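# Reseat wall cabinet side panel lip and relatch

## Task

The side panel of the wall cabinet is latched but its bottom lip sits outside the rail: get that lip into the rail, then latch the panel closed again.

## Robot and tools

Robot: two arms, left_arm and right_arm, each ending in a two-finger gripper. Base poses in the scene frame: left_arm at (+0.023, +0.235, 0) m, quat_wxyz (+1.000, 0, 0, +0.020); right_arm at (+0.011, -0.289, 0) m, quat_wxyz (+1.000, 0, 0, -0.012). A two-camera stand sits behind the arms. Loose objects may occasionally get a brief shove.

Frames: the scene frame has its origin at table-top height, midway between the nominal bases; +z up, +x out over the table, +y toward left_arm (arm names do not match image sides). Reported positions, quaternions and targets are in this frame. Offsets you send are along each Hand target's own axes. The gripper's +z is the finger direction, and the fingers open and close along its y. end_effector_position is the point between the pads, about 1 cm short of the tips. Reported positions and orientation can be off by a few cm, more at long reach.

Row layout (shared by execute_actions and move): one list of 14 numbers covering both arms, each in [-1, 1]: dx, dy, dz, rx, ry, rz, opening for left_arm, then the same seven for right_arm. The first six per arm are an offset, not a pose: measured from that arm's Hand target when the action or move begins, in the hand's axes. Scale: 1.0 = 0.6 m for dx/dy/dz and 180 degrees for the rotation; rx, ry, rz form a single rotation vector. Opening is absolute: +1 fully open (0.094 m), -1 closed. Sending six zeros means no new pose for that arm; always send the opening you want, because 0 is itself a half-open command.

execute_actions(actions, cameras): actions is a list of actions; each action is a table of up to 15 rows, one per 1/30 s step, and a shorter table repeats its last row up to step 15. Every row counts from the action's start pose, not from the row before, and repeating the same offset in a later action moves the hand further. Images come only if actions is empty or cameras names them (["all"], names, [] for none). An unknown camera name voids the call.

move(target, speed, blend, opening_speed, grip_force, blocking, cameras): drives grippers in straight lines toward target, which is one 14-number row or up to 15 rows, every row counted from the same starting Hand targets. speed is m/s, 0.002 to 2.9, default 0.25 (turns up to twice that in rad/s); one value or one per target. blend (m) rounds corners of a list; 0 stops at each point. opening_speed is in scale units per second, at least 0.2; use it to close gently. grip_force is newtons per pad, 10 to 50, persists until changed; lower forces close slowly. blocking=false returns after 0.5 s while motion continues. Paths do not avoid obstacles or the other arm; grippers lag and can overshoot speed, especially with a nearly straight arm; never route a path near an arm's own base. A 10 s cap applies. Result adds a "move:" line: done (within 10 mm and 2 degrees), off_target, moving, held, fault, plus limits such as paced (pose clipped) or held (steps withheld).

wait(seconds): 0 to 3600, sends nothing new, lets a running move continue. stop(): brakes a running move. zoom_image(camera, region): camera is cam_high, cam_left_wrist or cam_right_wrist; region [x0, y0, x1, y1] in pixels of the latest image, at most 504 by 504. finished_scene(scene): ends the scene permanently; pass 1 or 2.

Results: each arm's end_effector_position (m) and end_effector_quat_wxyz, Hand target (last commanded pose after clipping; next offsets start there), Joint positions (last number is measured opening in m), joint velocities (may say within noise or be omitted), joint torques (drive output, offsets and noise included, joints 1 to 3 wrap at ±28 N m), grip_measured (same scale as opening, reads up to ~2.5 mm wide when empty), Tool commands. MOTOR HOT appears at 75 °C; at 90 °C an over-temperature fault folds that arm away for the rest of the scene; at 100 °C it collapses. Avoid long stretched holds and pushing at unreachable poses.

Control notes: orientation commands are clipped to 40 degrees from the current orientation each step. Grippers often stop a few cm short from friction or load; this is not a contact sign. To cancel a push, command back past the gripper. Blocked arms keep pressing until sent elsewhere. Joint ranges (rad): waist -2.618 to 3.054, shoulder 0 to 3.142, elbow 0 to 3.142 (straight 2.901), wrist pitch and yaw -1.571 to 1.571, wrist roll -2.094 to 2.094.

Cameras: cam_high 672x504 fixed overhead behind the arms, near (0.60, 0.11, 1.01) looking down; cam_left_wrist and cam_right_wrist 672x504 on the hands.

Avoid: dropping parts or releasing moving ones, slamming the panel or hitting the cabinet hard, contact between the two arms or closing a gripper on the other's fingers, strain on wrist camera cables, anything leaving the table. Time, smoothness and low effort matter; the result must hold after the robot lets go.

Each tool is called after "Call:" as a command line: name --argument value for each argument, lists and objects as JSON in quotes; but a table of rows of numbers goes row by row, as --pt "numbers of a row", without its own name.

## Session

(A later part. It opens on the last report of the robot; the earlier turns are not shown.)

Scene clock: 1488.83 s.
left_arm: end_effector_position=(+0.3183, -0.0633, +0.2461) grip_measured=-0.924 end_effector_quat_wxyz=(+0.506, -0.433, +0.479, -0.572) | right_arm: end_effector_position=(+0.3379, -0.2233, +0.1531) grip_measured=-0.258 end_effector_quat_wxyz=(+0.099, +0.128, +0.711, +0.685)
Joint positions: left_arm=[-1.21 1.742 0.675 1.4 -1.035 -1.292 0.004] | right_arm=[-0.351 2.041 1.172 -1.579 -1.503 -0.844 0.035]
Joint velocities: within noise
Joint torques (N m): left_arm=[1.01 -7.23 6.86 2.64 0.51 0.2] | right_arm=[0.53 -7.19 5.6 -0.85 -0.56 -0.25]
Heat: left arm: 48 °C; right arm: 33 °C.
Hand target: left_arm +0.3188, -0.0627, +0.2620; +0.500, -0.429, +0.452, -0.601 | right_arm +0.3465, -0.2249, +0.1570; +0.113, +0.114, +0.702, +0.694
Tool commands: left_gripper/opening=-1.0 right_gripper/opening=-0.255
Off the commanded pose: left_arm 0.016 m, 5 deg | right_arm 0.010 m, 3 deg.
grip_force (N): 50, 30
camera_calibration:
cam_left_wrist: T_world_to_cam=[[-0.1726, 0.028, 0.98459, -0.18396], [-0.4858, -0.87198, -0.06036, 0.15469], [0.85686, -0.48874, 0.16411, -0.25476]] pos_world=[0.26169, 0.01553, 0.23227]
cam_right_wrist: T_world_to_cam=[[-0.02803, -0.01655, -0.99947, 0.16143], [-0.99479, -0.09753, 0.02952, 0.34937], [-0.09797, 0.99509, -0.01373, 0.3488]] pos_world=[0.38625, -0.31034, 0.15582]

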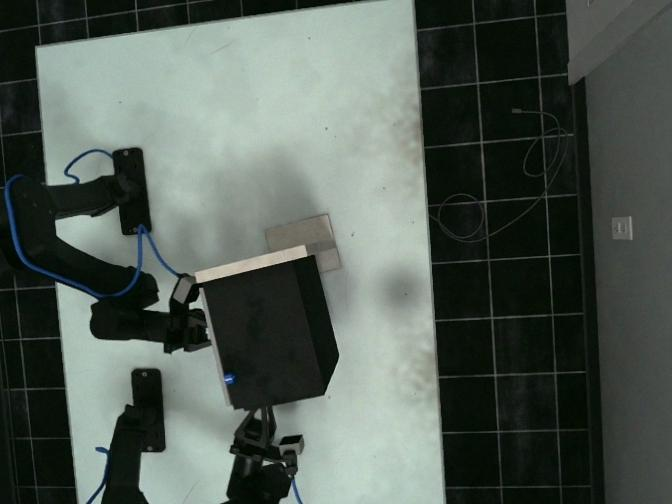

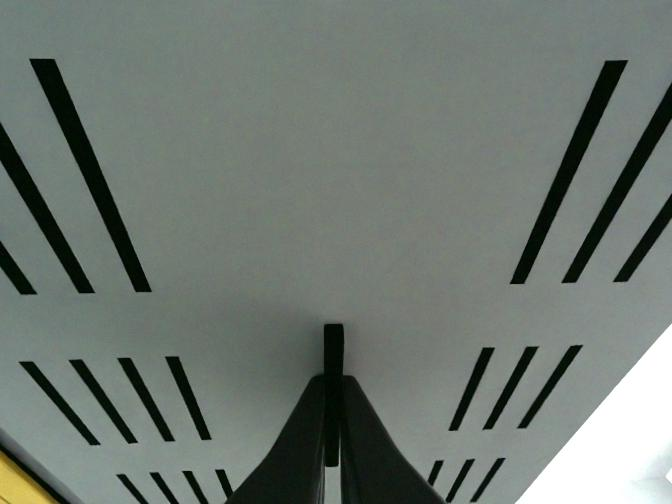

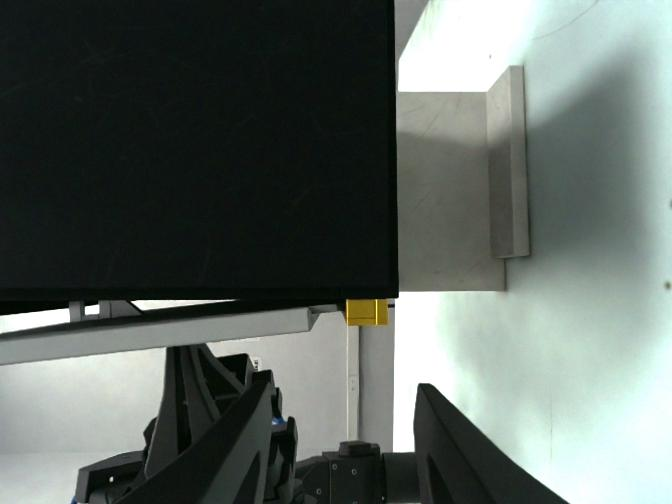

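Call:
zoom_image --camera "cam_high" --region '[190, 270, 250, 315]'

Call:
zoom_image --camera "cam_high" --region '[200, 370, 260, 415]'

Scaled by 8.400 from the camera's image (finer frame: 960x720).

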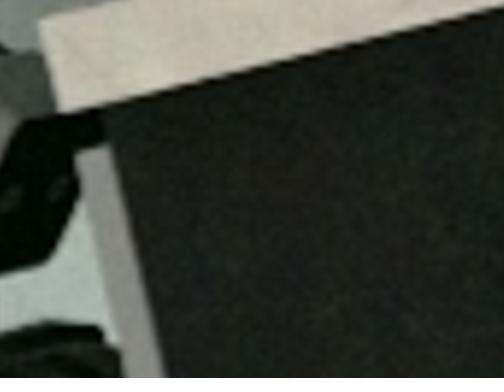

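Scaled by 8.400 from the camera's image (finer frame: 960x720).

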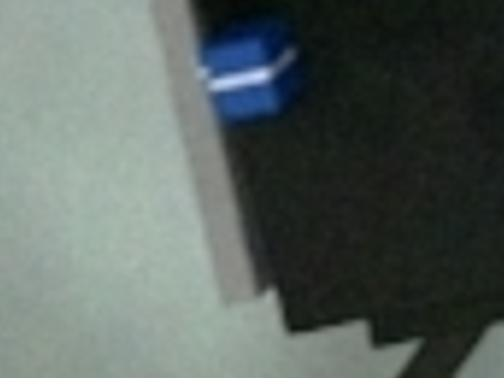

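Call:
move --target '[0, 0, 0, 0, 0, 0, -1.0, 0.0967, 0.0318, 0.0128, 0, -0.0644, 0.0007, -0.255]' --speed 0.12 --cameras '["cam_right_wrist"]'

Scene clock: 1642.03 s.
left_arm: end_effector_position=(+0.3183, -0.0633, +0.2461) grip_measured=-0.924 end_effector_quat_wxyz=(+0.506, -0.433, +0.479, -0.572) | right_arm: end_effector_position=(+0.2937, -0.2016, +0.1686) grip_measured=-0.258 end_effector_quat_wxyz=(+0.097, +0.136, +0.704, +0.691)
Joint positions: left_arm=[-1.21 1.742 0.675 1.4 -1.035 -1.292 0.004] | right_arm=[-0.335 1.83 0.946 -1.483 -1.532 -0.745 0.035]
Joint torques (N m): left_arm=[0.99 -7.02 6.76 2.64 0.52 0.21] | right_arm=[0.66 -8.9 2.5 -0.53 -0.6 -0.12]
Heat: left arm: 50 °C; right arm: 33 °C.
Hand target: left_arm +0.3188, -0.0628, +0.2620; +0.500, -0.429, +0.452, -0.601 | right_arm +0.2940, -0.1991, +0.1760; +0.183, +0.184, +0.687, +0.679
Off the commanded pose: left_arm 0.016 m, 5 deg | right_arm 0.008 m, 12 deg.
joint sent to its limit (right arm) — joint 5 (wrist yaw), lower limit. The joint targets are off in orientation, not in position.
grip_force (N): 50, 30
move: off_target (right_arm)
cam_right_wrist: T_world_to_cam=[[-0.03935, 0.00403, -0.99922, 0.18355], [-0.99516, -0.09024, 0.03883, 0.30715], [-0.09002, 0.99591, 0.00756, 0.31724]] pos_world=[0.34144, -0.28897, 0.16908]

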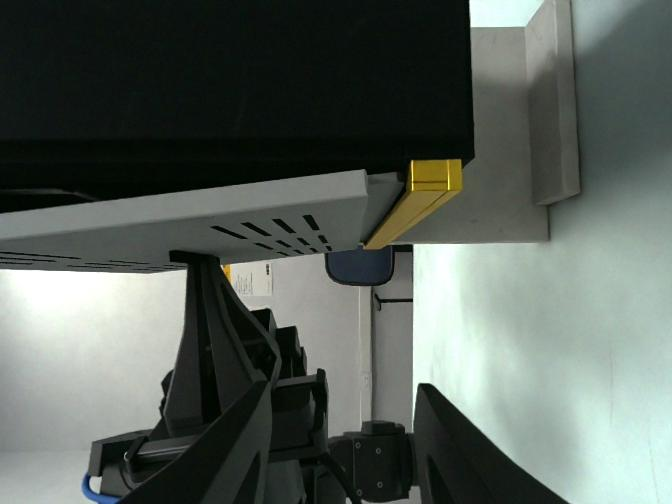

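Call:
zoom_image --camera "cam_right_wrist" --region '[340, 150, 480, 255]'

Call:
zoom_image --camera "cam_right_wrist" --region '[350, 205, 410, 250]'

Scaled by 3.600 from the camera's image (finer frame: 960x720).

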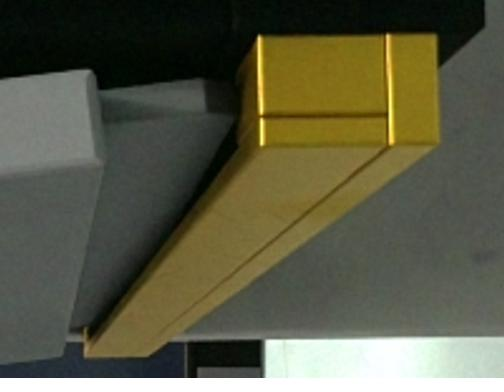

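Scaled by 8.400 from the camera's image (finer frame: 960x720).

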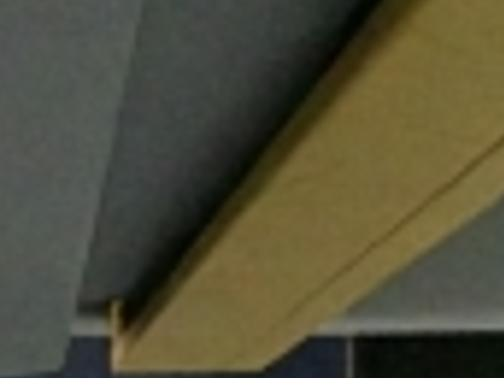

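Call:
move --target '[-0.0041, -0.0218, 0.0031, -0.0046, 0.0028, 0.0134, -1.0, 0, 0, 0, 0, 0, 0, -0.255]' --speed 0.03 --cameras '["cam_right_wrist"]'

Call:
zoom_image --camera "cam_right_wrist" --region '[340, 150, 480, 255]'

Scene clock: 1718.67 s.
left_arm: end_effector_position=(+0.3187, -0.0633, +0.2487) grip_measured=-0.924 end_effector_quat_wxyz=(+0.509, -0.425, +0.490, -0.565) | right_arm: end_effector_position=(+0.2937, -0.2016, +0.1686) grip_measured=-0.258 end_effector_quat_wxyz=(+0.097, +0.136, +0.704, +0.691)
Joint positions: left_arm=[-1.207 1.714 0.675 1.347 -1.023 -1.287 0.004] | right_arm=[-0.335 1.83 0.946 -1.482 -1.532 -0.744 0.035]
Joint torques (N m): left_arm=[1.06 -11.36 7.27 2.13 0.46 0.32] | right_arm=[0.62 -8.61 2.63 -0.64 -0.59 -0.25]
Heat: left arm: 50 °C; right arm: 32 °C.
Hand target: left_arm +0.3181, -0.0594, +0.2750; +0.508, -0.420, +0.468, -0.589 | right_arm +0.2935, -0.1998, +0.1761; +0.119, +0.122, +0.700, +0.693 (not the last commanded pose)
Off the commanded pose: left_arm 0.027 m, 4 deg | right_arm 0.008 m, 12 deg.
joint sent to its limit (right arm) — joint 5 (wrist yaw), lower limit.
grip_force (N): 50, 30
move: off_target (left_arm)
cam_right_wrist: T_world_to_cam=[[-0.03935, 0.00403, -0.99922, 0.18345], [-0.99517, -0.09015, 0.03883, 0.30719], [-0.08992, 0.99592, 0.00756, 0.31721]] pos_world=[0.34144, -0.28897, 0.16898]

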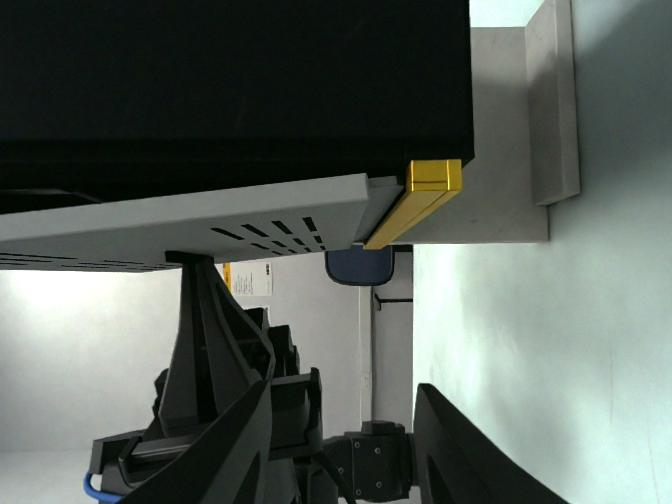

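Scaled by 3.600 from the camera's image (finer frame: 960x720).

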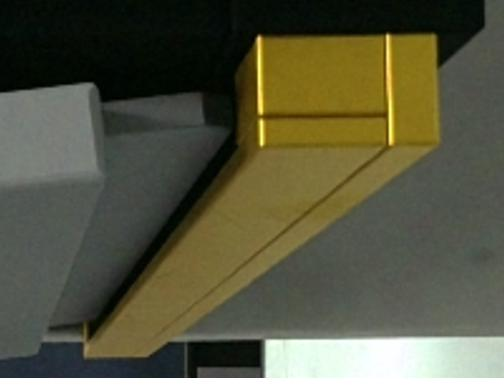

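Call:
move --target '[-0.0095, -0.0025, -0.0028, -0.0015, -0.0017, 0.0052, -1.0, 0, 0, 0, 0, 0, 0, -0.255]' --speed 0.03 --cameras '["cam_right_wrist"]'

Call:
zoom_image --camera "cam_right_wrist" --region '[340, 150, 480, 255]'

Scene clock: 1761.07 s.
left_arm: end_effector_position=(+0.3189, -0.0597, +0.2514) grip_measured=-0.924 end_effector_quat_wxyz=(+0.514, -0.422, +0.495, -0.559) | right_arm: end_effector_position=(+0.2937, -0.2016, +0.1686) grip_measured=-0.258 end_effector_quat_wxyz=(+0.097, +0.136, +0.704, +0.691)
Joint positions: left_arm=[-1.202 1.69 0.669 1.319 -1.023 -1.276 0.004] | right_arm=[-0.335 1.83 0.946 -1.482 -1.532 -0.744 0.035]
Joint torques (N m): left_arm=[0.92 -11.4 6.52 2.25 0.4 0.3] | right_arm=[0.64 -8.62 2.62 -0.63 -0.59 -0.25]
Heat: left arm: 45 °C; right arm: 32 °C.
Hand target: left_arm +0.3170, -0.0535, +0.2760; +0.513, -0.419, +0.471, -0.583 | right_arm +0.2935, -0.1998, +0.1761; +0.119, +0.122, +0.700, +0.693
Off the commanded pose: left_arm 0.025 m, 4 deg | right_arm 0.008 m, 3 deg.
joint sent to its limit (right arm) — joint 5 (wrist yaw), lower limit. The joint targets still meet the commanded pose.
grip_force (N): 50, 30
move: off_target (left_arm)
cam_right_wrist: T_world_to_cam=[[-0.03935, 0.00403, -0.99922, 0.18345], [-0.99517, -0.09015, 0.03883, 0.30719], [-0.08992, 0.99592, 0.00756, 0.31721]] pos_world=[0.34144, -0.28897, 0.16898]

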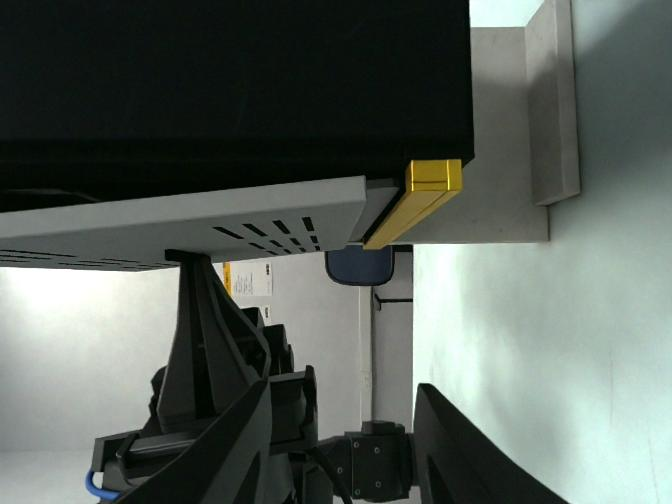

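Scaled by 3.600 from the camera's image (finer frame: 960x720).

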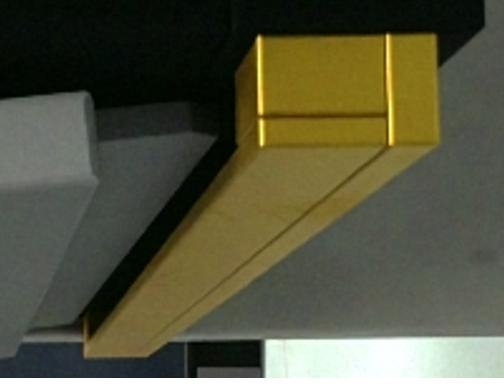

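Call:
zoom_image --camera "cam_right_wrist" --region '[335, 210, 395, 255]'

Call:
zoom_image --camera "cam_right_wrist" --region '[360, 155, 420, 200]'

Scaled by 8.400 from the camera's image (finer frame: 960x720).

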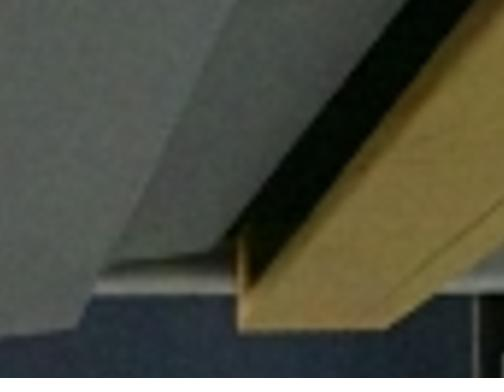

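Scaled by 8.400 from the camera's image (finer frame: 960x720).

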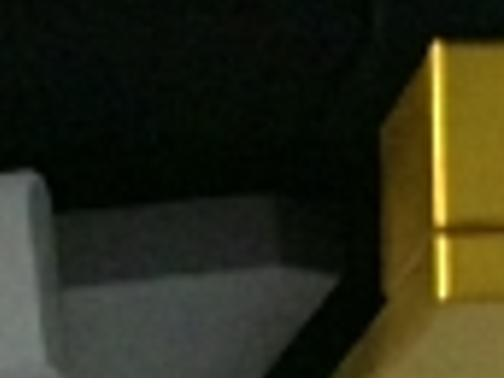

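Call:
zoom_image --camera "cam_right_wrist" --region '[375, 180, 425, 218]'

Call:
zoom_image --camera "cam_right_wrist" --region '[355, 220, 405, 258]'

Scaled by 10.080 from the camera's image (finer frame: 960x720).

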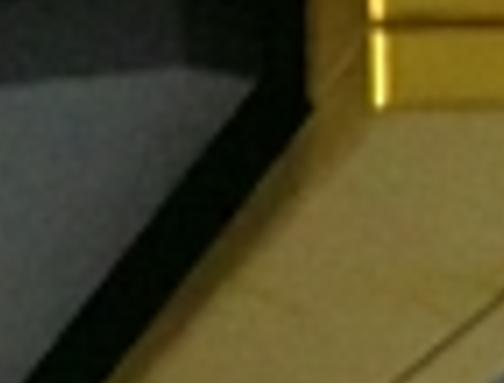

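Scaled by 10.080 from the camera's image (finer frame: 960x720).

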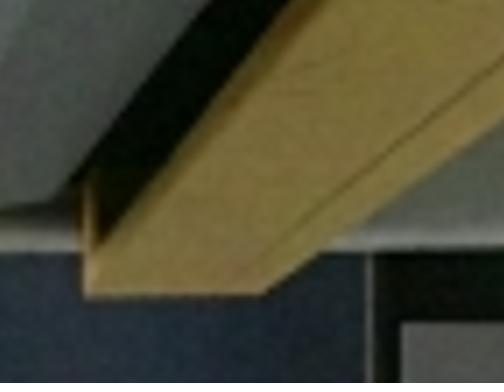

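Call:
move --target '[-0.0018, 0.0114, -0.0024, 0, 0, 0, -1.0, 0, 0, 0, 0, 0, 0, -0.255]' --speed 0.03 --cameras '["cam_right_wrist"]'

Call:
zoom_image --camera "cam_right_wrist" --region '[340, 150, 480, 255]'

Scene clock: 2068.57 s.
left_arm: end_effector_position=(+0.3180, -0.0577, +0.2457) grip_measured=-0.924 end_effector_quat_wxyz=(+0.516, -0.420, +0.501, -0.553) | right_arm: end_effector_position=(+0.2937, -0.2016, +0.1686) grip_measured=-0.258 end_effector_quat_wxyz=(+0.097, +0.136, +0.704, +0.691)
Joint positions: left_arm=[-1.202 1.69 0.652 1.319 -1.023 -1.276 0.004] | right_arm=[-0.335 1.83 0.946 -1.482 -1.532 -0.744 0.035]
Joint torques (N m): left_arm=[1.02 -9.65 6.48 2.59 0.42 0.27] | right_arm=[0.64 -8.62 2.61 -0.63 -0.6 -0.25]
Heat: left arm: 41 °C; right arm: 33 °C.
Hand target: left_arm +0.3171, -0.0524, +0.2689; +0.513, -0.419, +0.471, -0.583 | right_arm +0.2935, -0.1998, +0.1761; +0.119, +0.122, +0.700, +0.693
Off the commanded pose: left_arm 0.024 m, 5 deg | right_arm 0.008 m, 3 deg.
joint sent to its limit (right arm) — joint 5 (wrist yaw), lower limit. The joint targets still meet the commanded pose.
grip_force (N): 50, 30
move: off_target (left_arm)
cam_right_wrist: T_world_to_cam=[[-0.03935, 0.00403, -0.99922, 0.18345], [-0.99517, -0.09015, 0.03883, 0.30719], [-0.08992, 0.99592, 0.00756, 0.31721]] pos_world=[0.34144, -0.28897, 0.16898]

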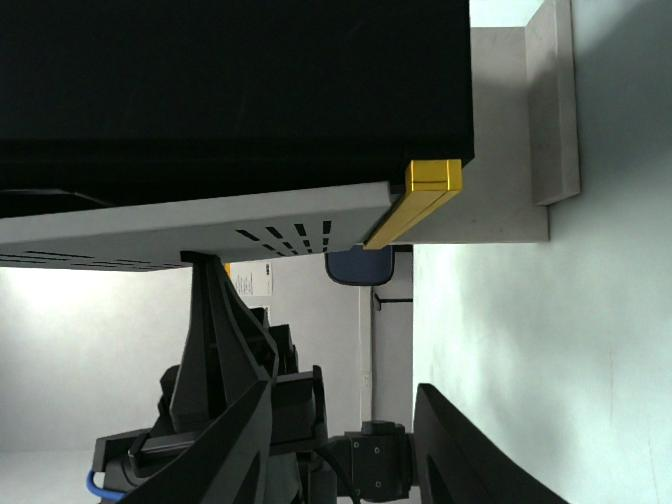

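Scaled by 3.600 from the camera's image (finer frame: 960x720).

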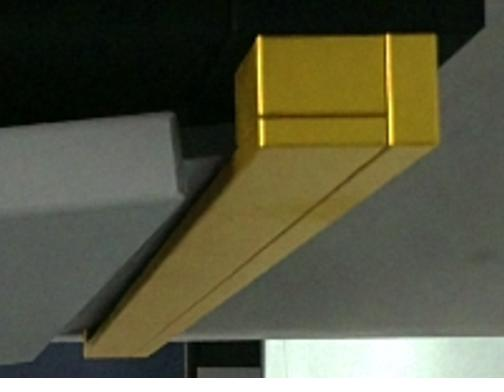

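Call:
move --target '[0.0022, 0.0018, 0.0004, 0.0031, -0.0019, -0.0093, -1.0, 0, 0, 0, 0, 0, 0, -0.255]' --speed 0.03 --cameras '["cam_right_wrist"]'

Call:
zoom_image --camera "cam_right_wrist" --region '[340, 150, 480, 255]'

Scene clock: 2087.57 s.
left_arm: end_effector_position=(+0.3176, -0.0567, +0.2491) grip_measured=-0.924 end_effector_quat_wxyz=(+0.513, -0.423, +0.493, -0.560) | right_arm: end_effector_position=(+0.2937, -0.2016, +0.1686) grip_measured=-0.258 end_effector_quat_wxyz=(+0.097, +0.136, +0.704, +0.691)
Joint positions: left_arm=[-1.202 1.69 0.652 1.34 -1.023 -1.279 0.004] | right_arm=[-0.335 1.83 0.946 -1.482 -1.532 -0.744 0.035]
Joint torques (N m): left_arm=[0.79 -7.49 6.79 2.72 0.39 0.15] | right_arm=[0.64 -8.62 2.61 -0.64 -0.59 -0.25]
Heat: left arm: 42 °C; right arm: 33 °C.
Hand target: left_arm +0.3174, -0.0538, +0.2679; +0.508, -0.425, +0.461, -0.591 | right_arm +0.2935, -0.1998, +0.1761; +0.119, +0.122, +0.700, +0.693
Off the commanded pose: left_arm 0.019 m, 5 deg | right_arm 0.008 m, 3 deg.
joint sent to its limit (right arm) — joint 5 (wrist yaw), lower limit. The joint targets still meet the commanded pose.
grip_force (N): 50, 30
move: off_target (left_arm)
cam_right_wrist: T_world_to_cam=[[-0.03935, 0.00403, -0.99922, 0.18345], [-0.99517, -0.09015, 0.03883, 0.30719], [-0.08992, 0.99592, 0.00756, 0.31721]] pos_world=[0.34144, -0.28897, 0.16898]

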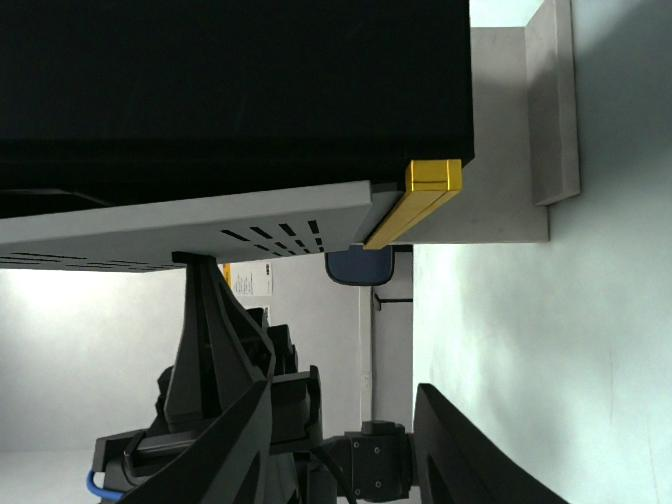

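Scaled by 3.600 from the camera's image (finer frame: 960x720).

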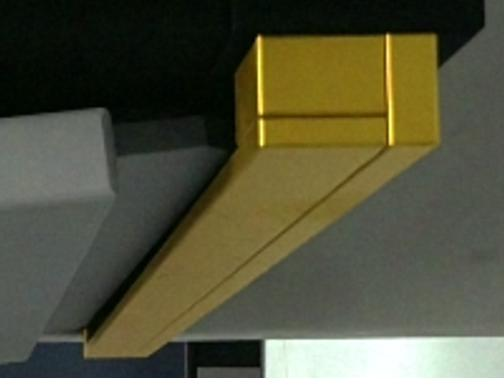

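Call:
zoom_image --camera "cam_right_wrist" --region '[375, 175, 425, 213]'

Call:
zoom_image --camera "cam_right_wrist" --region '[345, 220, 395, 258]'

Scaled by 10.080 from the camera's image (finer frame: 960x720).

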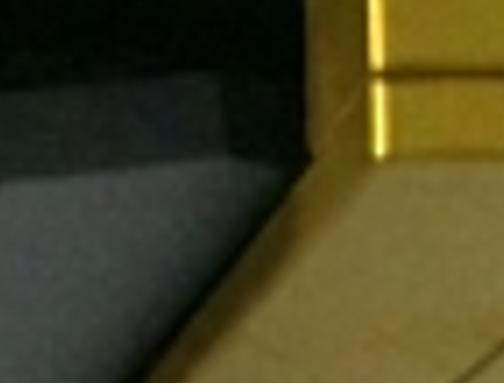

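Scaled by 10.080 from the camera's image (finer frame: 960x720).

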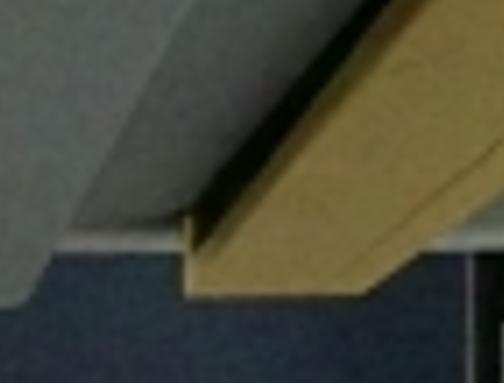

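Call:
move --target '[0.0041, 0.0073, 0.0015, 0.0010, -0.0006, -0.0031, -1.0, 0, 0, 0, 0, 0, 0, -0.255]' --speed 0.03 --cameras '["cam_right_wrist"]'

Call:
zoom_image --camera "cam_right_wrist" --region '[340, 150, 480, 255]'

Scene clock: 2142.97 s.
left_arm: end_effector_position=(+0.3183, -0.0582, +0.2451) grip_measured=-0.924 end_effector_quat_wxyz=(+0.511, -0.426, +0.490, -0.563) | right_arm: end_effector_position=(+0.2937, -0.2016, +0.1686) grip_measured=-0.258 end_effector_quat_wxyz=(+0.097, +0.136, +0.704, +0.691)
Joint positions: left_arm=[-1.202 1.711 0.652 1.365 -1.023 -1.285 0.004] | right_arm=[-0.335 1.83 0.946 -1.482 -1.532 -0.744 0.035]
Joint torques (N m): left_arm=[0.87 -7.08 7.27 2.76 0.37 0.14] | right_arm=[0.65 -8.62 2.62 -0.64 -0.6 -0.24]
Heat: left arm: 44 °C; right arm: 33 °C.
Hand target: left_arm +0.3189, -0.0566, +0.2640; +0.506, -0.427, +0.457, -0.594 | right_arm +0.2935, -0.1998, +0.1761; +0.119, +0.122, +0.700, +0.693
Off the commanded pose: left_arm 0.019 m, 5 deg | right_arm 0.008 m, 3 deg.
joint sent to its limit (right arm) — joint 5 (wrist yaw), lower limit. The joint targets still meet the commanded pose.
grip_force (N): 50, 30
move: off_target (left_arm)
cam_right_wrist: T_world_to_cam=[[-0.03935, 0.00403, -0.99922, 0.18345], [-0.99517, -0.09015, 0.03883, 0.30719], [-0.08992, 0.99592, 0.00756, 0.31721]] pos_world=[0.34144, -0.28897, 0.16898]

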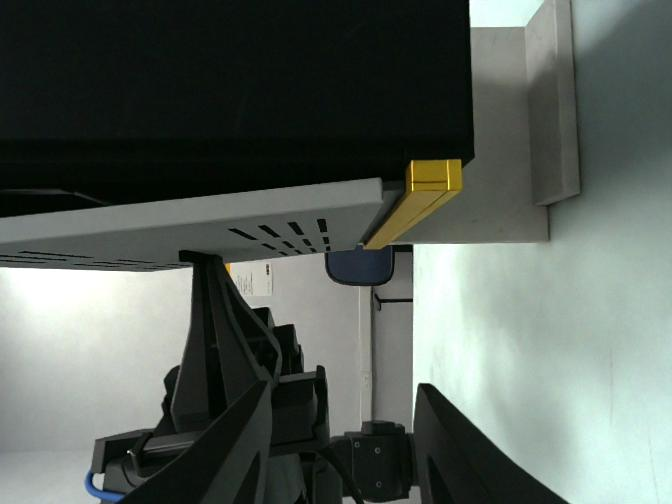

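Scaled by 3.600 from the camera's image (finer frame: 960x720).

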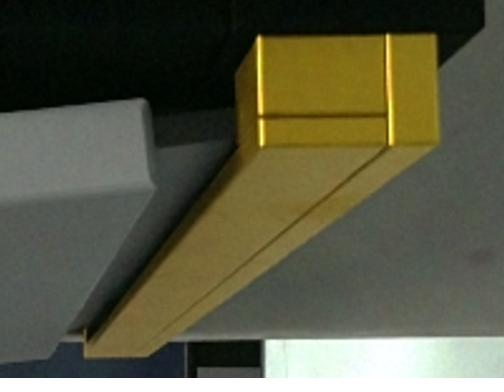

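Call:
move --target '[-0.0004, 0.0083, -0.0010, 0, 0, 0, -1.0, 0, 0, 0, 0, 0, 0, -0.255]' --speed 0.03 --cameras '["cam_right_wrist"]'

Call:
zoom_image --camera "cam_right_wrist" --region '[340, 150, 480, 255]'

Scene clock: 2158.10 s.
left_arm: end_effector_position=(+0.3187, -0.0592, +0.2419) grip_measured=-0.924 end_effector_quat_wxyz=(+0.510, -0.426, +0.489, -0.565) | right_arm: end_effector_position=(+0.2937, -0.2016, +0.1686) grip_measured=-0.258 end_effector_quat_wxyz=(+0.097, +0.136, +0.704, +0.691)
Joint positions: left_arm=[-1.202 1.729 0.652 1.387 -1.023 -1.288 0.004] | right_arm=[-0.335 1.83 0.946 -1.482 -1.532 -0.744 0.035]
Joint torques (N m): left_arm=[0.96 -7.05 6.79 2.75 0.4 0.17] | right_arm=[0.64 -8.62 2.62 -0.64 -0.6 -0.25]
Heat: left arm: 44 °C; right arm: 33 °C.
Hand target: left_arm +0.3194, -0.0566, +0.2590; +0.506, -0.427, +0.457, -0.594 | right_arm +0.2935, -0.1998, +0.1761; +0.119, +0.122, +0.700, +0.693
Off the commanded pose: left_arm 0.017 m, 5 deg | right_arm 0.008 m, 3 deg.
joint sent to its limit (right arm) — joint 5 (wrist yaw), lower limit. The joint targets still meet the commanded pose.
grip_force (N): 50, 30
move: off_target (left_arm)
cam_right_wrist: T_world_to_cam=[[-0.03935, 0.00403, -0.99922, 0.18345], [-0.99517, -0.09015, 0.03883, 0.30719], [-0.08992, 0.99592, 0.00756, 0.31721]] pos_world=[0.34144, -0.28897, 0.16898]

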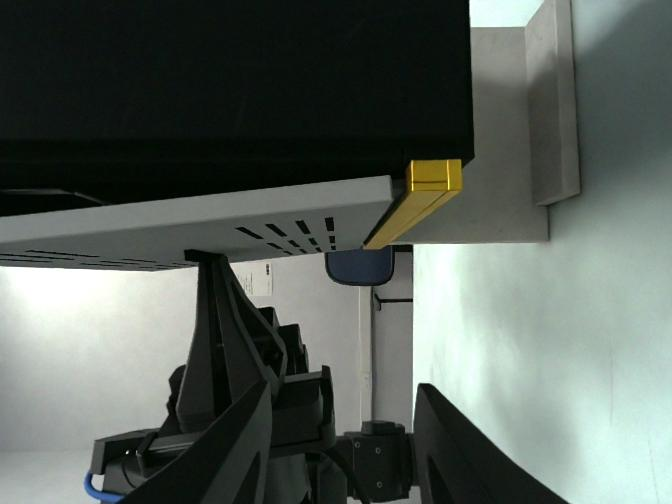

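Scaled by 3.600 from the camera's image (finer frame: 960x720).

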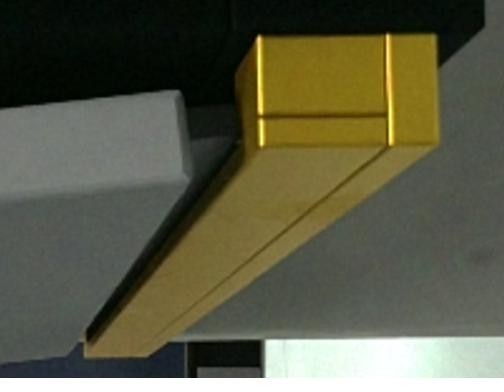

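Call:
move --target '[-0.0004, 0.0083, -0.0010, -0.0008, 0.0005, 0.0023, -1.0, 0, 0, 0, 0, 0, 0, -0.255]' --speed 0.03 --cameras '["cam_right_wrist"]'

Call:
zoom_image --camera "cam_right_wrist" --region '[340, 150, 480, 255]'

Scene clock: 2169.93 s.
left_arm: end_effector_position=(+0.3198, -0.0593, +0.2398) grip_measured=-0.924 end_effector_quat_wxyz=(+0.510, -0.427, +0.487, -0.566) | right_arm: end_effector_position=(+0.2937, -0.2016, +0.1686) grip_measured=-0.258 end_effector_quat_wxyz=(+0.097, +0.136, +0.704, +0.691)
Joint positions: left_arm=[-1.2 1.742 0.652 1.404 -1.022 -1.288 0.004] | right_arm=[-0.335 1.83 0.946 -1.482 -1.532 -0.744 0.035]
Joint torques (N m): left_arm=[0.99 -6.94 6.17 2.75 0.42 0.21] | right_arm=[0.64 -8.61 2.62 -0.64 -0.59 -0.25]
Heat: left arm: 45 °C; right arm: 33 °C.
Hand target: left_arm +0.3199, -0.0566, +0.2540; +0.507, -0.426, +0.460, -0.592 | right_arm +0.2935, -0.1998, +0.1761; +0.119, +0.122, +0.700, +0.693
Off the commanded pose: left_arm 0.014 m, 4 deg | right_arm 0.008 m, 3 deg.
joint sent to its limit (right arm) — joint 5 (wrist yaw), lower limit. The joint targets still meet the commanded pose.
grip_force (N): 50, 30
move: off_target (left_arm)
cam_right_wrist: T_world_to_cam=[[-0.03935, 0.00403, -0.99922, 0.18345], [-0.99517, -0.09015, 0.03883, 0.30719], [-0.08992, 0.99592, 0.00756, 0.31721]] pos_world=[0.34144, -0.28897, 0.16898]

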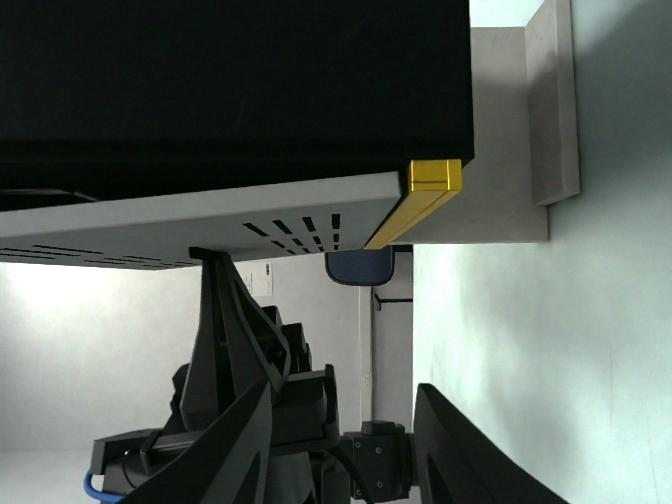

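Scaled by 3.600 from the camera's image (finer frame: 960x720).

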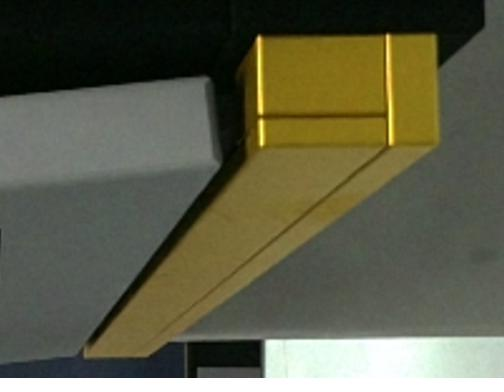

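Call:
move --target '[-0.0003, 0.0067, -0.0010, 0, 0, 0, -1.0, 0, 0, 0, 0, 0, 0, -0.255]' --speed 0.03 --cameras '["cam_right_wrist"]'

Call:
zoom_image --camera "cam_right_wrist" --region '[340, 150, 480, 255]'

Scene clock: 2178.10 s.
left_arm: end_effector_position=(+0.3198, -0.0594, +0.2393) grip_measured=-0.924 end_effector_quat_wxyz=(+0.510, -0.428, +0.483, -0.569) | right_arm: end_effector_position=(+0.2937, -0.2016, +0.1686) grip_measured=-0.258 end_effector_quat_wxyz=(+0.097, +0.136, +0.704, +0.691)
Joint positions: left_arm=[-1.2 1.752 0.652 1.424 -1.022 -1.287 0.004] | right_arm=[-0.335 1.83 0.946 -1.482 -1.532 -0.744 0.035]
Joint torques (N m): left_arm=[1.02 -6.52 5.75 2.7 0.42 0.17] | right_arm=[0.64 -8.62 2.61 -0.63 -0.59 -0.25]
Heat: left arm: 45 °C; right arm: 33 °C.
Hand target: left_arm +0.3202, -0.0567, +0.2499; +0.507, -0.426, +0.460, -0.592 | right_arm +0.2935, -0.1998, +0.1761; +0.119, +0.122, +0.700, +0.693
Off the commanded pose: left_arm 0.011 m, 4 deg | right_arm 0.008 m, 3 deg.
joint sent to its limit (right arm) — joint 5 (wrist yaw), lower limit. The joint targets still meet the commanded pose.
grip_force (N): 50, 30
move: off_target (left_arm)
cam_right_wrist: T_world_to_cam=[[-0.03935, 0.00403, -0.99922, 0.18345], [-0.99517, -0.09015, 0.03883, 0.30719], [-0.08992, 0.99592, 0.00756, 0.31721]] pos_world=[0.34144, -0.28897, 0.16898]

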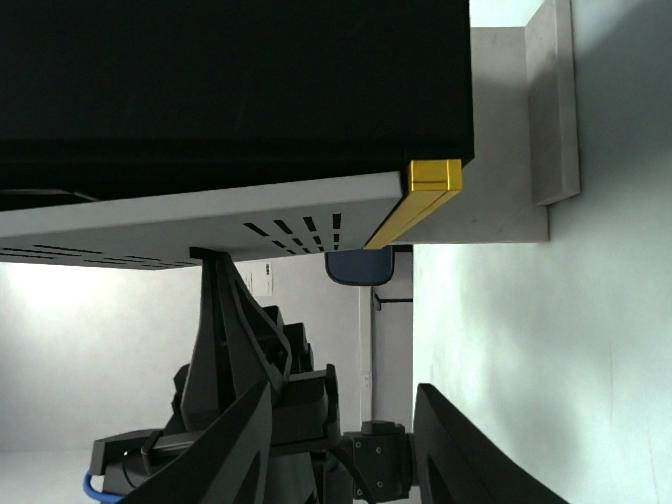

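Scaled by 3.600 from the camera's image (finer frame: 960x720).

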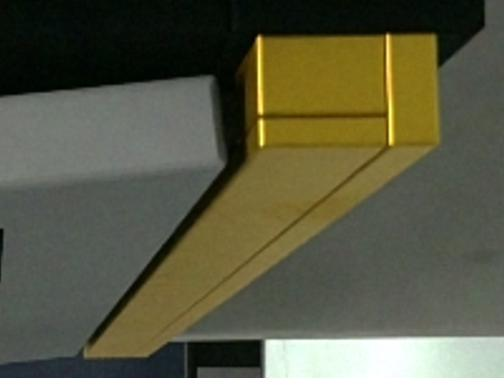

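Call:
move --target '[-0.0026, -0.0064, 0.0103, -0.0179, -0.0019, -0.0056, -1.0, 0, 0, 0, 0, 0, 0, -0.255]' --speed 0.03 --cameras '["cam_right_wrist"]'

Call:
zoom_image --camera "cam_right_wrist" --region '[340, 150, 480, 255]'

Scene clock: 2207.50 s.
left_arm: end_effector_position=(+0.3221, -0.0589, +0.2391) grip_measured=-0.924 end_effector_quat_wxyz=(+0.495, -0.436, +0.490, -0.569) | right_arm: end_effector_position=(+0.2937, -0.2016, +0.1686) grip_measured=-0.258 end_effector_quat_wxyz=(+0.097, +0.136, +0.704, +0.691)
Joint positions: left_arm=[-1.19 1.711 0.652 1.323 -1.008 -1.358 0.004] | right_arm=[-0.335 1.83 0.946 -1.482 -1.532 -0.744 0.035]
Joint torques (N m): left_arm=[1.2 -9.81 8.23 1.77 0.14 -0.11] | right_arm=[0.64 -8.62 2.61 -0.63 -0.6 -0.25]
Heat: left arm: 47 °C; right arm: 33 °C.
Hand target: left_arm +0.3255, -0.0557, +0.2549; +0.491, -0.445, +0.471, -0.582 | right_arm +0.2935, -0.1998, +0.1761; +0.119, +0.122, +0.700, +0.693
Off the commanded pose: left_arm 0.016 m, 3 deg | right_arm 0.008 m, 3 deg.
joint sent to its limit (right arm) — joint 5 (wrist yaw), lower limit. The joint targets still meet the commanded pose.
grip_force (N): 50, 30
move: off_target (left_arm)
cam_right_wrist: T_world_to_cam=[[-0.03935, 0.00403, -0.99922, 0.18345], [-0.99517, -0.09015, 0.03883, 0.30719], [-0.08992, 0.99592, 0.00756, 0.31721]] pos_world=[0.34144, -0.28897, 0.16898]

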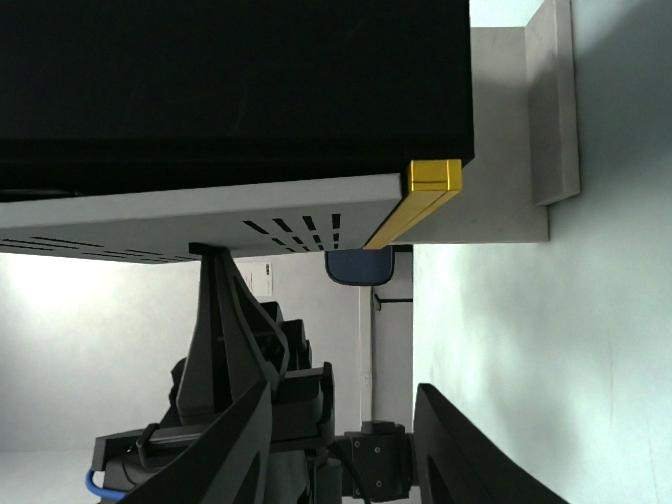

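Scaled by 3.600 from the camera's image (finer frame: 960x720).

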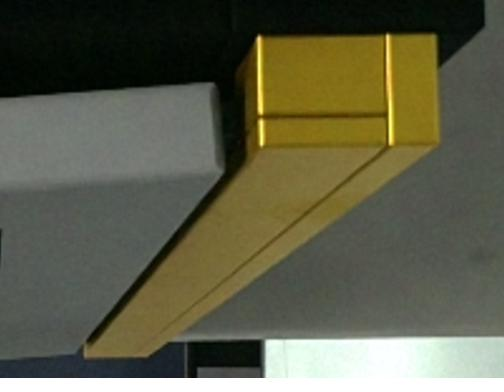

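Call:
move --target '[-0.0030, -0.0131, 0.0142, -0.0261, -0.0077, -0.0075, -1.0, 0, 0, 0, 0, 0, 0, -0.255]' --speed 0.02 --cameras '["cam_right_wrist"]'

Call:
zoom_image --camera "cam_right_wrist" --region '[340, 150, 480, 255]'

Scene clock: 2244.47 s.
left_arm: end_effector_position=(+0.3287, -0.0586, +0.2413) grip_measured=-0.924 end_effector_quat_wxyz=(+0.473, -0.464, +0.510, -0.548) | right_arm: end_effector_position=(+0.2937, -0.2016, +0.1686) grip_measured=-0.258 end_effector_quat_wxyz=(+0.097, +0.136, +0.704, +0.691)
Joint positions: left_arm=[-1.176 1.615 0.707 0.998 -1.015 -1.52 0.004] | right_arm=[-0.335 1.83 0.946 -1.482 -1.532 -0.744 0.035]
Joint torques (N m): left_arm=[1.17 -9.66 10.24 1.87 -0.1 -0.02] | right_arm=[0.64 -8.61 2.62 -0.64 -0.6 -0.25]
Heat: left arm: 42 °C; right arm: 33 °C.
Hand target: left_arm +0.3329, -0.0541, +0.2640; +0.471, -0.478, +0.483, -0.562 | right_arm +0.2935, -0.1998, +0.1761; +0.119, +0.122, +0.700, +0.693
Off the commanded pose: left_arm 0.023 m, 4 deg | right_arm 0.008 m, 3 deg.
joint sent to its limit (right arm) — joint 5 (wrist yaw), lower limit. The joint targets still meet the commanded pose.
grip_force (N): 50, 30
move: off_target (left_arm)
cam_right_wrist: T_world_to_cam=[[-0.03935, 0.00403, -0.99922, 0.18345], [-0.99517, -0.09015, 0.03883, 0.30719], [-0.08992, 0.99592, 0.00756, 0.31721]] pos_world=[0.34144, -0.28897, 0.16898]

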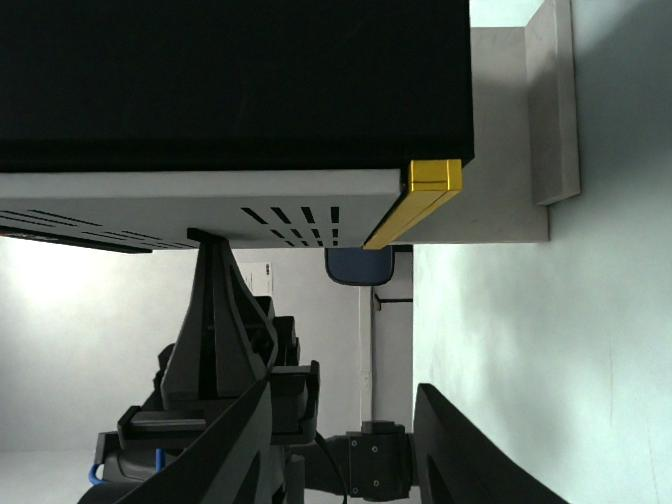

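Scaled by 3.600 from the camera's image (finer frame: 960x720).

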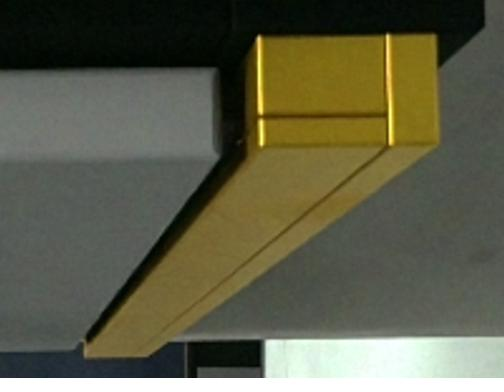

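Call:
zoom_image --camera "cam_right_wrist" --region '[0, 160, 200, 310]'

Scaled by 2.520 from the camera's image (finer frame: 960x720).

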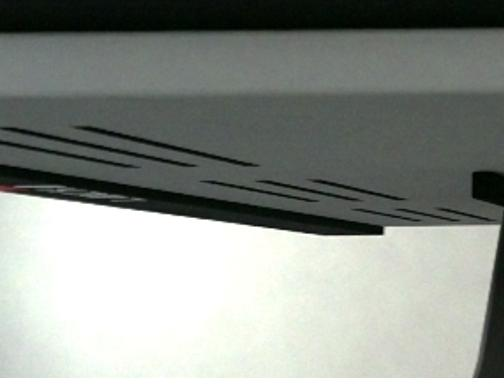

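Call:
move --target '[-0.0030, 0.0080, 0.0085, 0, 0, 0, -1.0, 0, 0, 0, 0, 0, 0, -0.255]' --speed 0.02 --cameras '["cam_right_wrist"]'

Call:
zoom_image --camera "cam_right_wrist" --region '[340, 150, 480, 255]'

Scene clock: 2274.60 s.
left_arm: end_effector_position=(+0.3296, -0.0581, +0.2414) grip_measured=-0.924 end_effector_quat_wxyz=(+0.473, -0.465, +0.510, -0.548) | right_arm: end_effector_position=(+0.2937, -0.2016, +0.1686) grip_measured=-0.258 end_effector_quat_wxyz=(+0.097, +0.136, +0.704, +0.691)
Joint positions: left_arm=[-1.173 1.615 0.708 0.998 -1.013 -1.522 0.004] | right_arm=[-0.335 1.83 0.946 -1.482 -1.532 -0.744 0.035]
Joint torques (N m): left_arm=[2.58 -7.97 9.89 2.05 0.07 -0.06] | right_arm=[0.64 -8.61 2.61 -0.63 -0.6 -0.24]
Heat: left arm: 42 °C; right arm: 33 °C.
Hand target: left_arm +0.3385, -0.0533, +0.2595; +0.471, -0.478, +0.483, -0.562 | right_arm +0.2935, -0.1998, +0.1761; +0.119, +0.122, +0.700, +0.693
Off the commanded pose: left_arm 0.021 m, 4 deg | right_arm 0.008 m, 3 deg.
joint sent to its limit (right arm) — joint 5 (wrist yaw), lower limit. The joint targets still meet the commanded pose.
grip_force (N): 50, 30
move: off_target (left_arm)
cam_right_wrist: T_world_to_cam=[[-0.03935, 0.00403, -0.99922, 0.18345], [-0.99517, -0.09015, 0.03883, 0.30719], [-0.08992, 0.99592, 0.00756, 0.31721]] pos_world=[0.34144, -0.28897, 0.16898]

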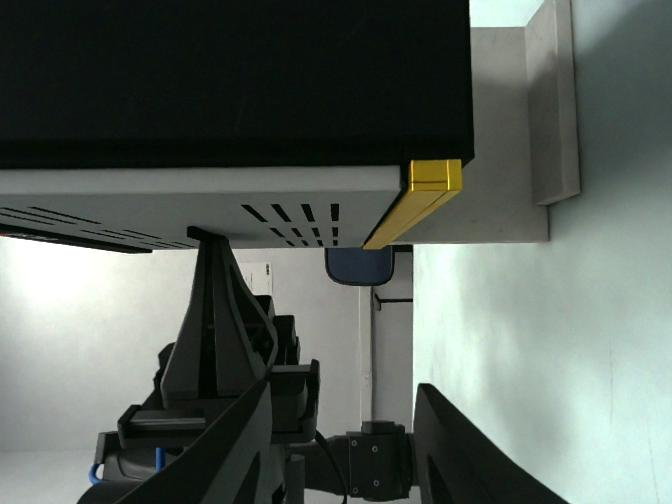

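Scaled by 3.600 from the camera's image (finer frame: 960x720).

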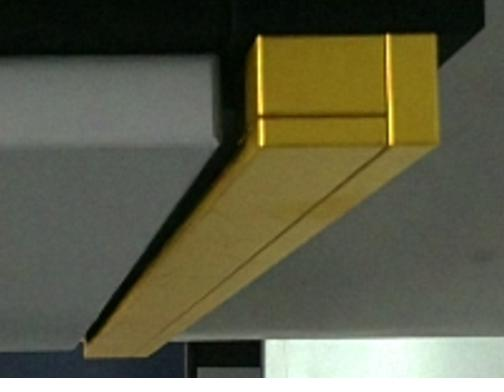

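Call:
move --pt "0 0 0 0 0 0 -1.0 -0.0297 0.1718 -0.1154 0.1327 -0.0303 -0.1136 -0.255" --pt "0 0 0 0 0 0 -1.0 0.0028 0.3564 -0.0042 0.3792 -0.0866 -0.3246 -0.255" --speed 0.15 --blend '[0.03, 0]' --cameras '["cam_right_wrist", "cam_high"]'

Scene clock: 2320.30 s.
left_arm: end_effector_position=(+0.3296, -0.0581, +0.2414) grip_measured=-0.924 end_effector_quat_wxyz=(+0.473, -0.465, +0.510, -0.548) | right_arm: end_effector_position=(+0.2918, -0.1997, +0.3792) grip_measured=-0.258 end_effector_quat_wxyz=(+0.408, -0.091, +0.907, +0.041)
Joint positions: left_arm=[-1.173 1.615 0.708 0.998 -1.013 -1.522 0.004] | right_arm=[0.418 1.227 1.774 -1.281 0.145 0.13 0.035]
Joint torques (N m): left_arm=[2.63 -7.99 9.85 2.04 0.06 -0.07] | right_arm=[0.68 -1.91 7.25 1.39 0.16 0.06]
Heat: left arm: 42 °C; right arm: 33 °C.
Hand target: left_arm +0.3385, -0.0533, +0.2595; +0.471, -0.478, +0.483, -0.562 | right_arm +0.2922, -0.1998, +0.3899; +0.421, -0.087, +0.902, +0.042
Off the commanded pose: left_arm 0.021 m, 4 deg | right_arm 0.011 m, 2 deg.
grip_force (N): 50, 30
move: off_target (right_arm)
cam_right_wrist: T_world_to_cam=[[0.22015, -0.97546, -0.00281, -0.25536], [-0.88896, -0.19944, -0.41229, 0.41548], [0.40161, 0.09326, -0.91105, 0.33816]] pos_world=[0.28975, -0.19777, 0.47867]
Images, in order (width x height): cam_high 672x504, cam_right_wrist 672x504.

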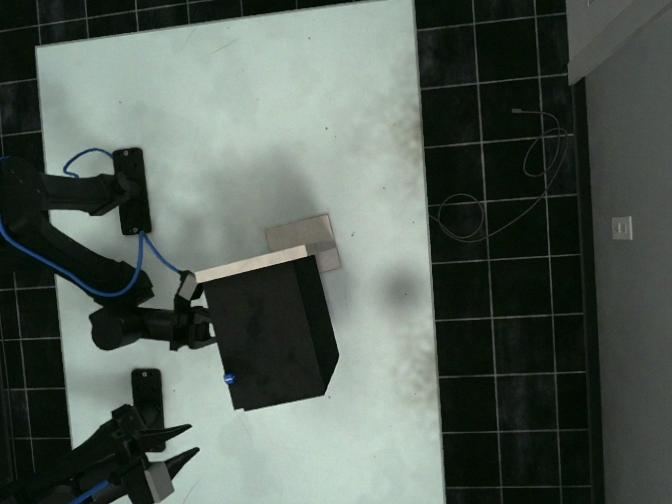

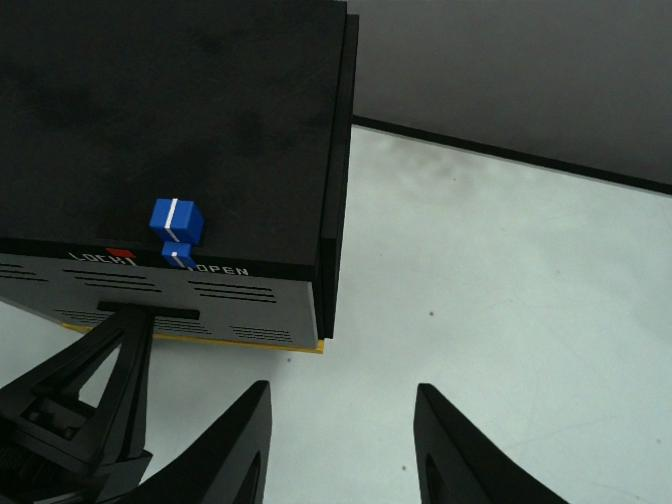

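Call:
move --target '[0, 0, 0, 0, 0, 0, -1.0, -0.03384, 0.10196, 0.03231, 0, 0, 0, -0.255]' --speed 0.12 --cameras '["cam_right_wrist"]'

Scene clock: 2358.17 s.
left_arm: end_effector_position=(+0.3296, -0.0581, +0.2414) grip_measured=-0.924 end_effector_quat_wxyz=(+0.473, -0.465, +0.510, -0.548) | right_arm: end_effector_position=(+0.3074, -0.1342, +0.3825) grip_measured=-0.258 end_effector_quat_wxyz=(+0.409, -0.093, +0.907, +0.039)
Joint positions: left_arm=[-1.173 1.615 0.708 0.998 -1.013 -1.522 0.004] | right_arm=[0.683 1.399 1.913 -1.294 0.34 0.312 0.035]
Joint torques (N m): left_arm=[2.59 -7.98 9.92 2.05 0.06 -0.08] | right_arm=[0.7 -3.47 7.34 1.33 0.23 0.05]
Heat: left arm: 41 °C; right arm: 32 °C.
Hand target: left_arm +0.3385, -0.0533, +0.2595; +0.471, -0.478, +0.483, -0.562 | right_arm +0.3079, -0.1343, +0.3932; +0.421, -0.087, +0.902, +0.042
Off the commanded pose: left_arm 0.021 m, 4 deg | right_arm 0.011 m, 2 deg.
grip_force (N): 50, 30
move: off_target (right_arm)
cam_right_wrist: T_world_to_cam=[[0.22299, -0.97482, 0.00192, -0.19744], [-0.88788, -0.20392, -0.41241, 0.44296], [0.40241, 0.09026, -0.911, 0.32821]] pos_world=[0.30525, -0.13176, 0.48206]

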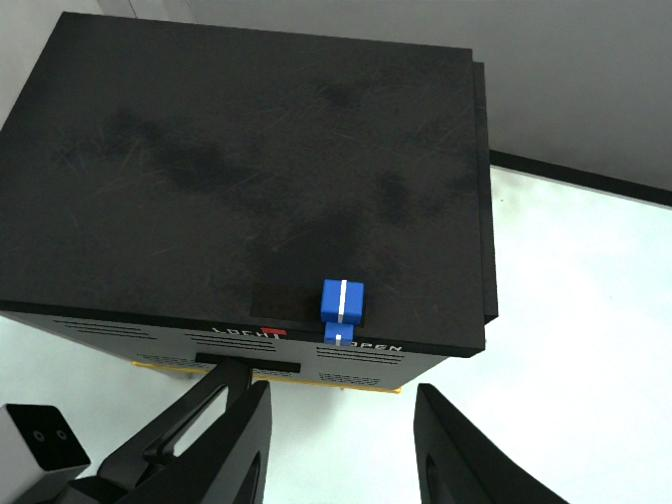

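Call:
move --target '[0, 0, 0, 0, 0, 0, -1.0, 0, 0, 0.05, 0, 0, 0, -0.255]' --speed 0.08 --cameras '["cam_right_wrist"]'

Scene clock: 2369.40 s.
left_arm: end_effector_position=(+0.3296, -0.0581, +0.2414) grip_measured=-0.924 end_effector_quat_wxyz=(+0.473, -0.465, +0.510, -0.548) | right_arm: end_effector_position=(+0.3268, -0.1306, +0.3747) grip_measured=-0.258 end_effector_quat_wxyz=(+0.418, -0.088, +0.903, +0.040)
Joint positions: left_arm=[-1.173 1.615 0.708 0.998 -1.013 -1.522 0.004] | right_arm=[0.651 1.412 1.86 -1.201 0.328 0.291 0.035]
Joint torques (N m): left_arm=[2.7 -7.98 9.95 2.05 0.08 -0.07] | right_arm=[-0.59 -4.07 4.15 1.54 0.06 -0.07]
Heat: left arm: 41 °C; right arm: 32 °C.
Hand target: left_arm +0.3385, -0.0533, +0.2595; +0.471, -0.478, +0.483, -0.562 | right_arm +0.3304, -0.1298, +0.3739; +0.421, -0.087, +0.902, +0.042
Off the commanded pose: left_arm 0.021 m, 4 deg | right_arm 0.004 m, 0 deg.
grip_force (N): 50, 30
move: done
cam_right_wrist: T_world_to_cam=[[0.21389, -0.97686, -0.00064, -0.19452], [-0.88151, -0.19273, -0.43103, 0.46404], [0.42093, 0.09276, -0.90234, 0.30396]] pos_world=[0.32272, -0.12878, 0.47417]

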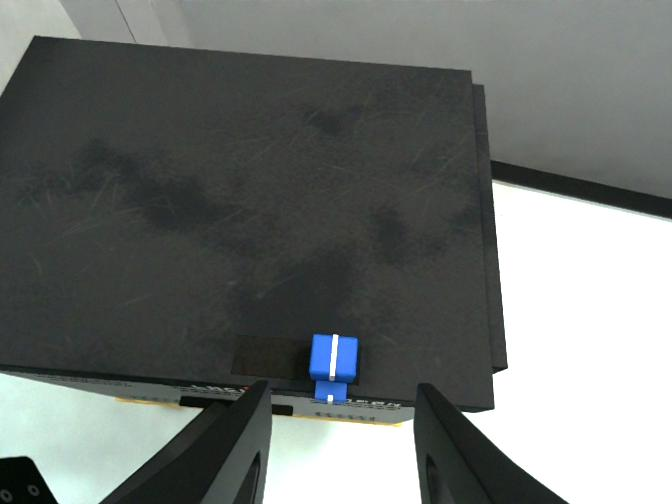

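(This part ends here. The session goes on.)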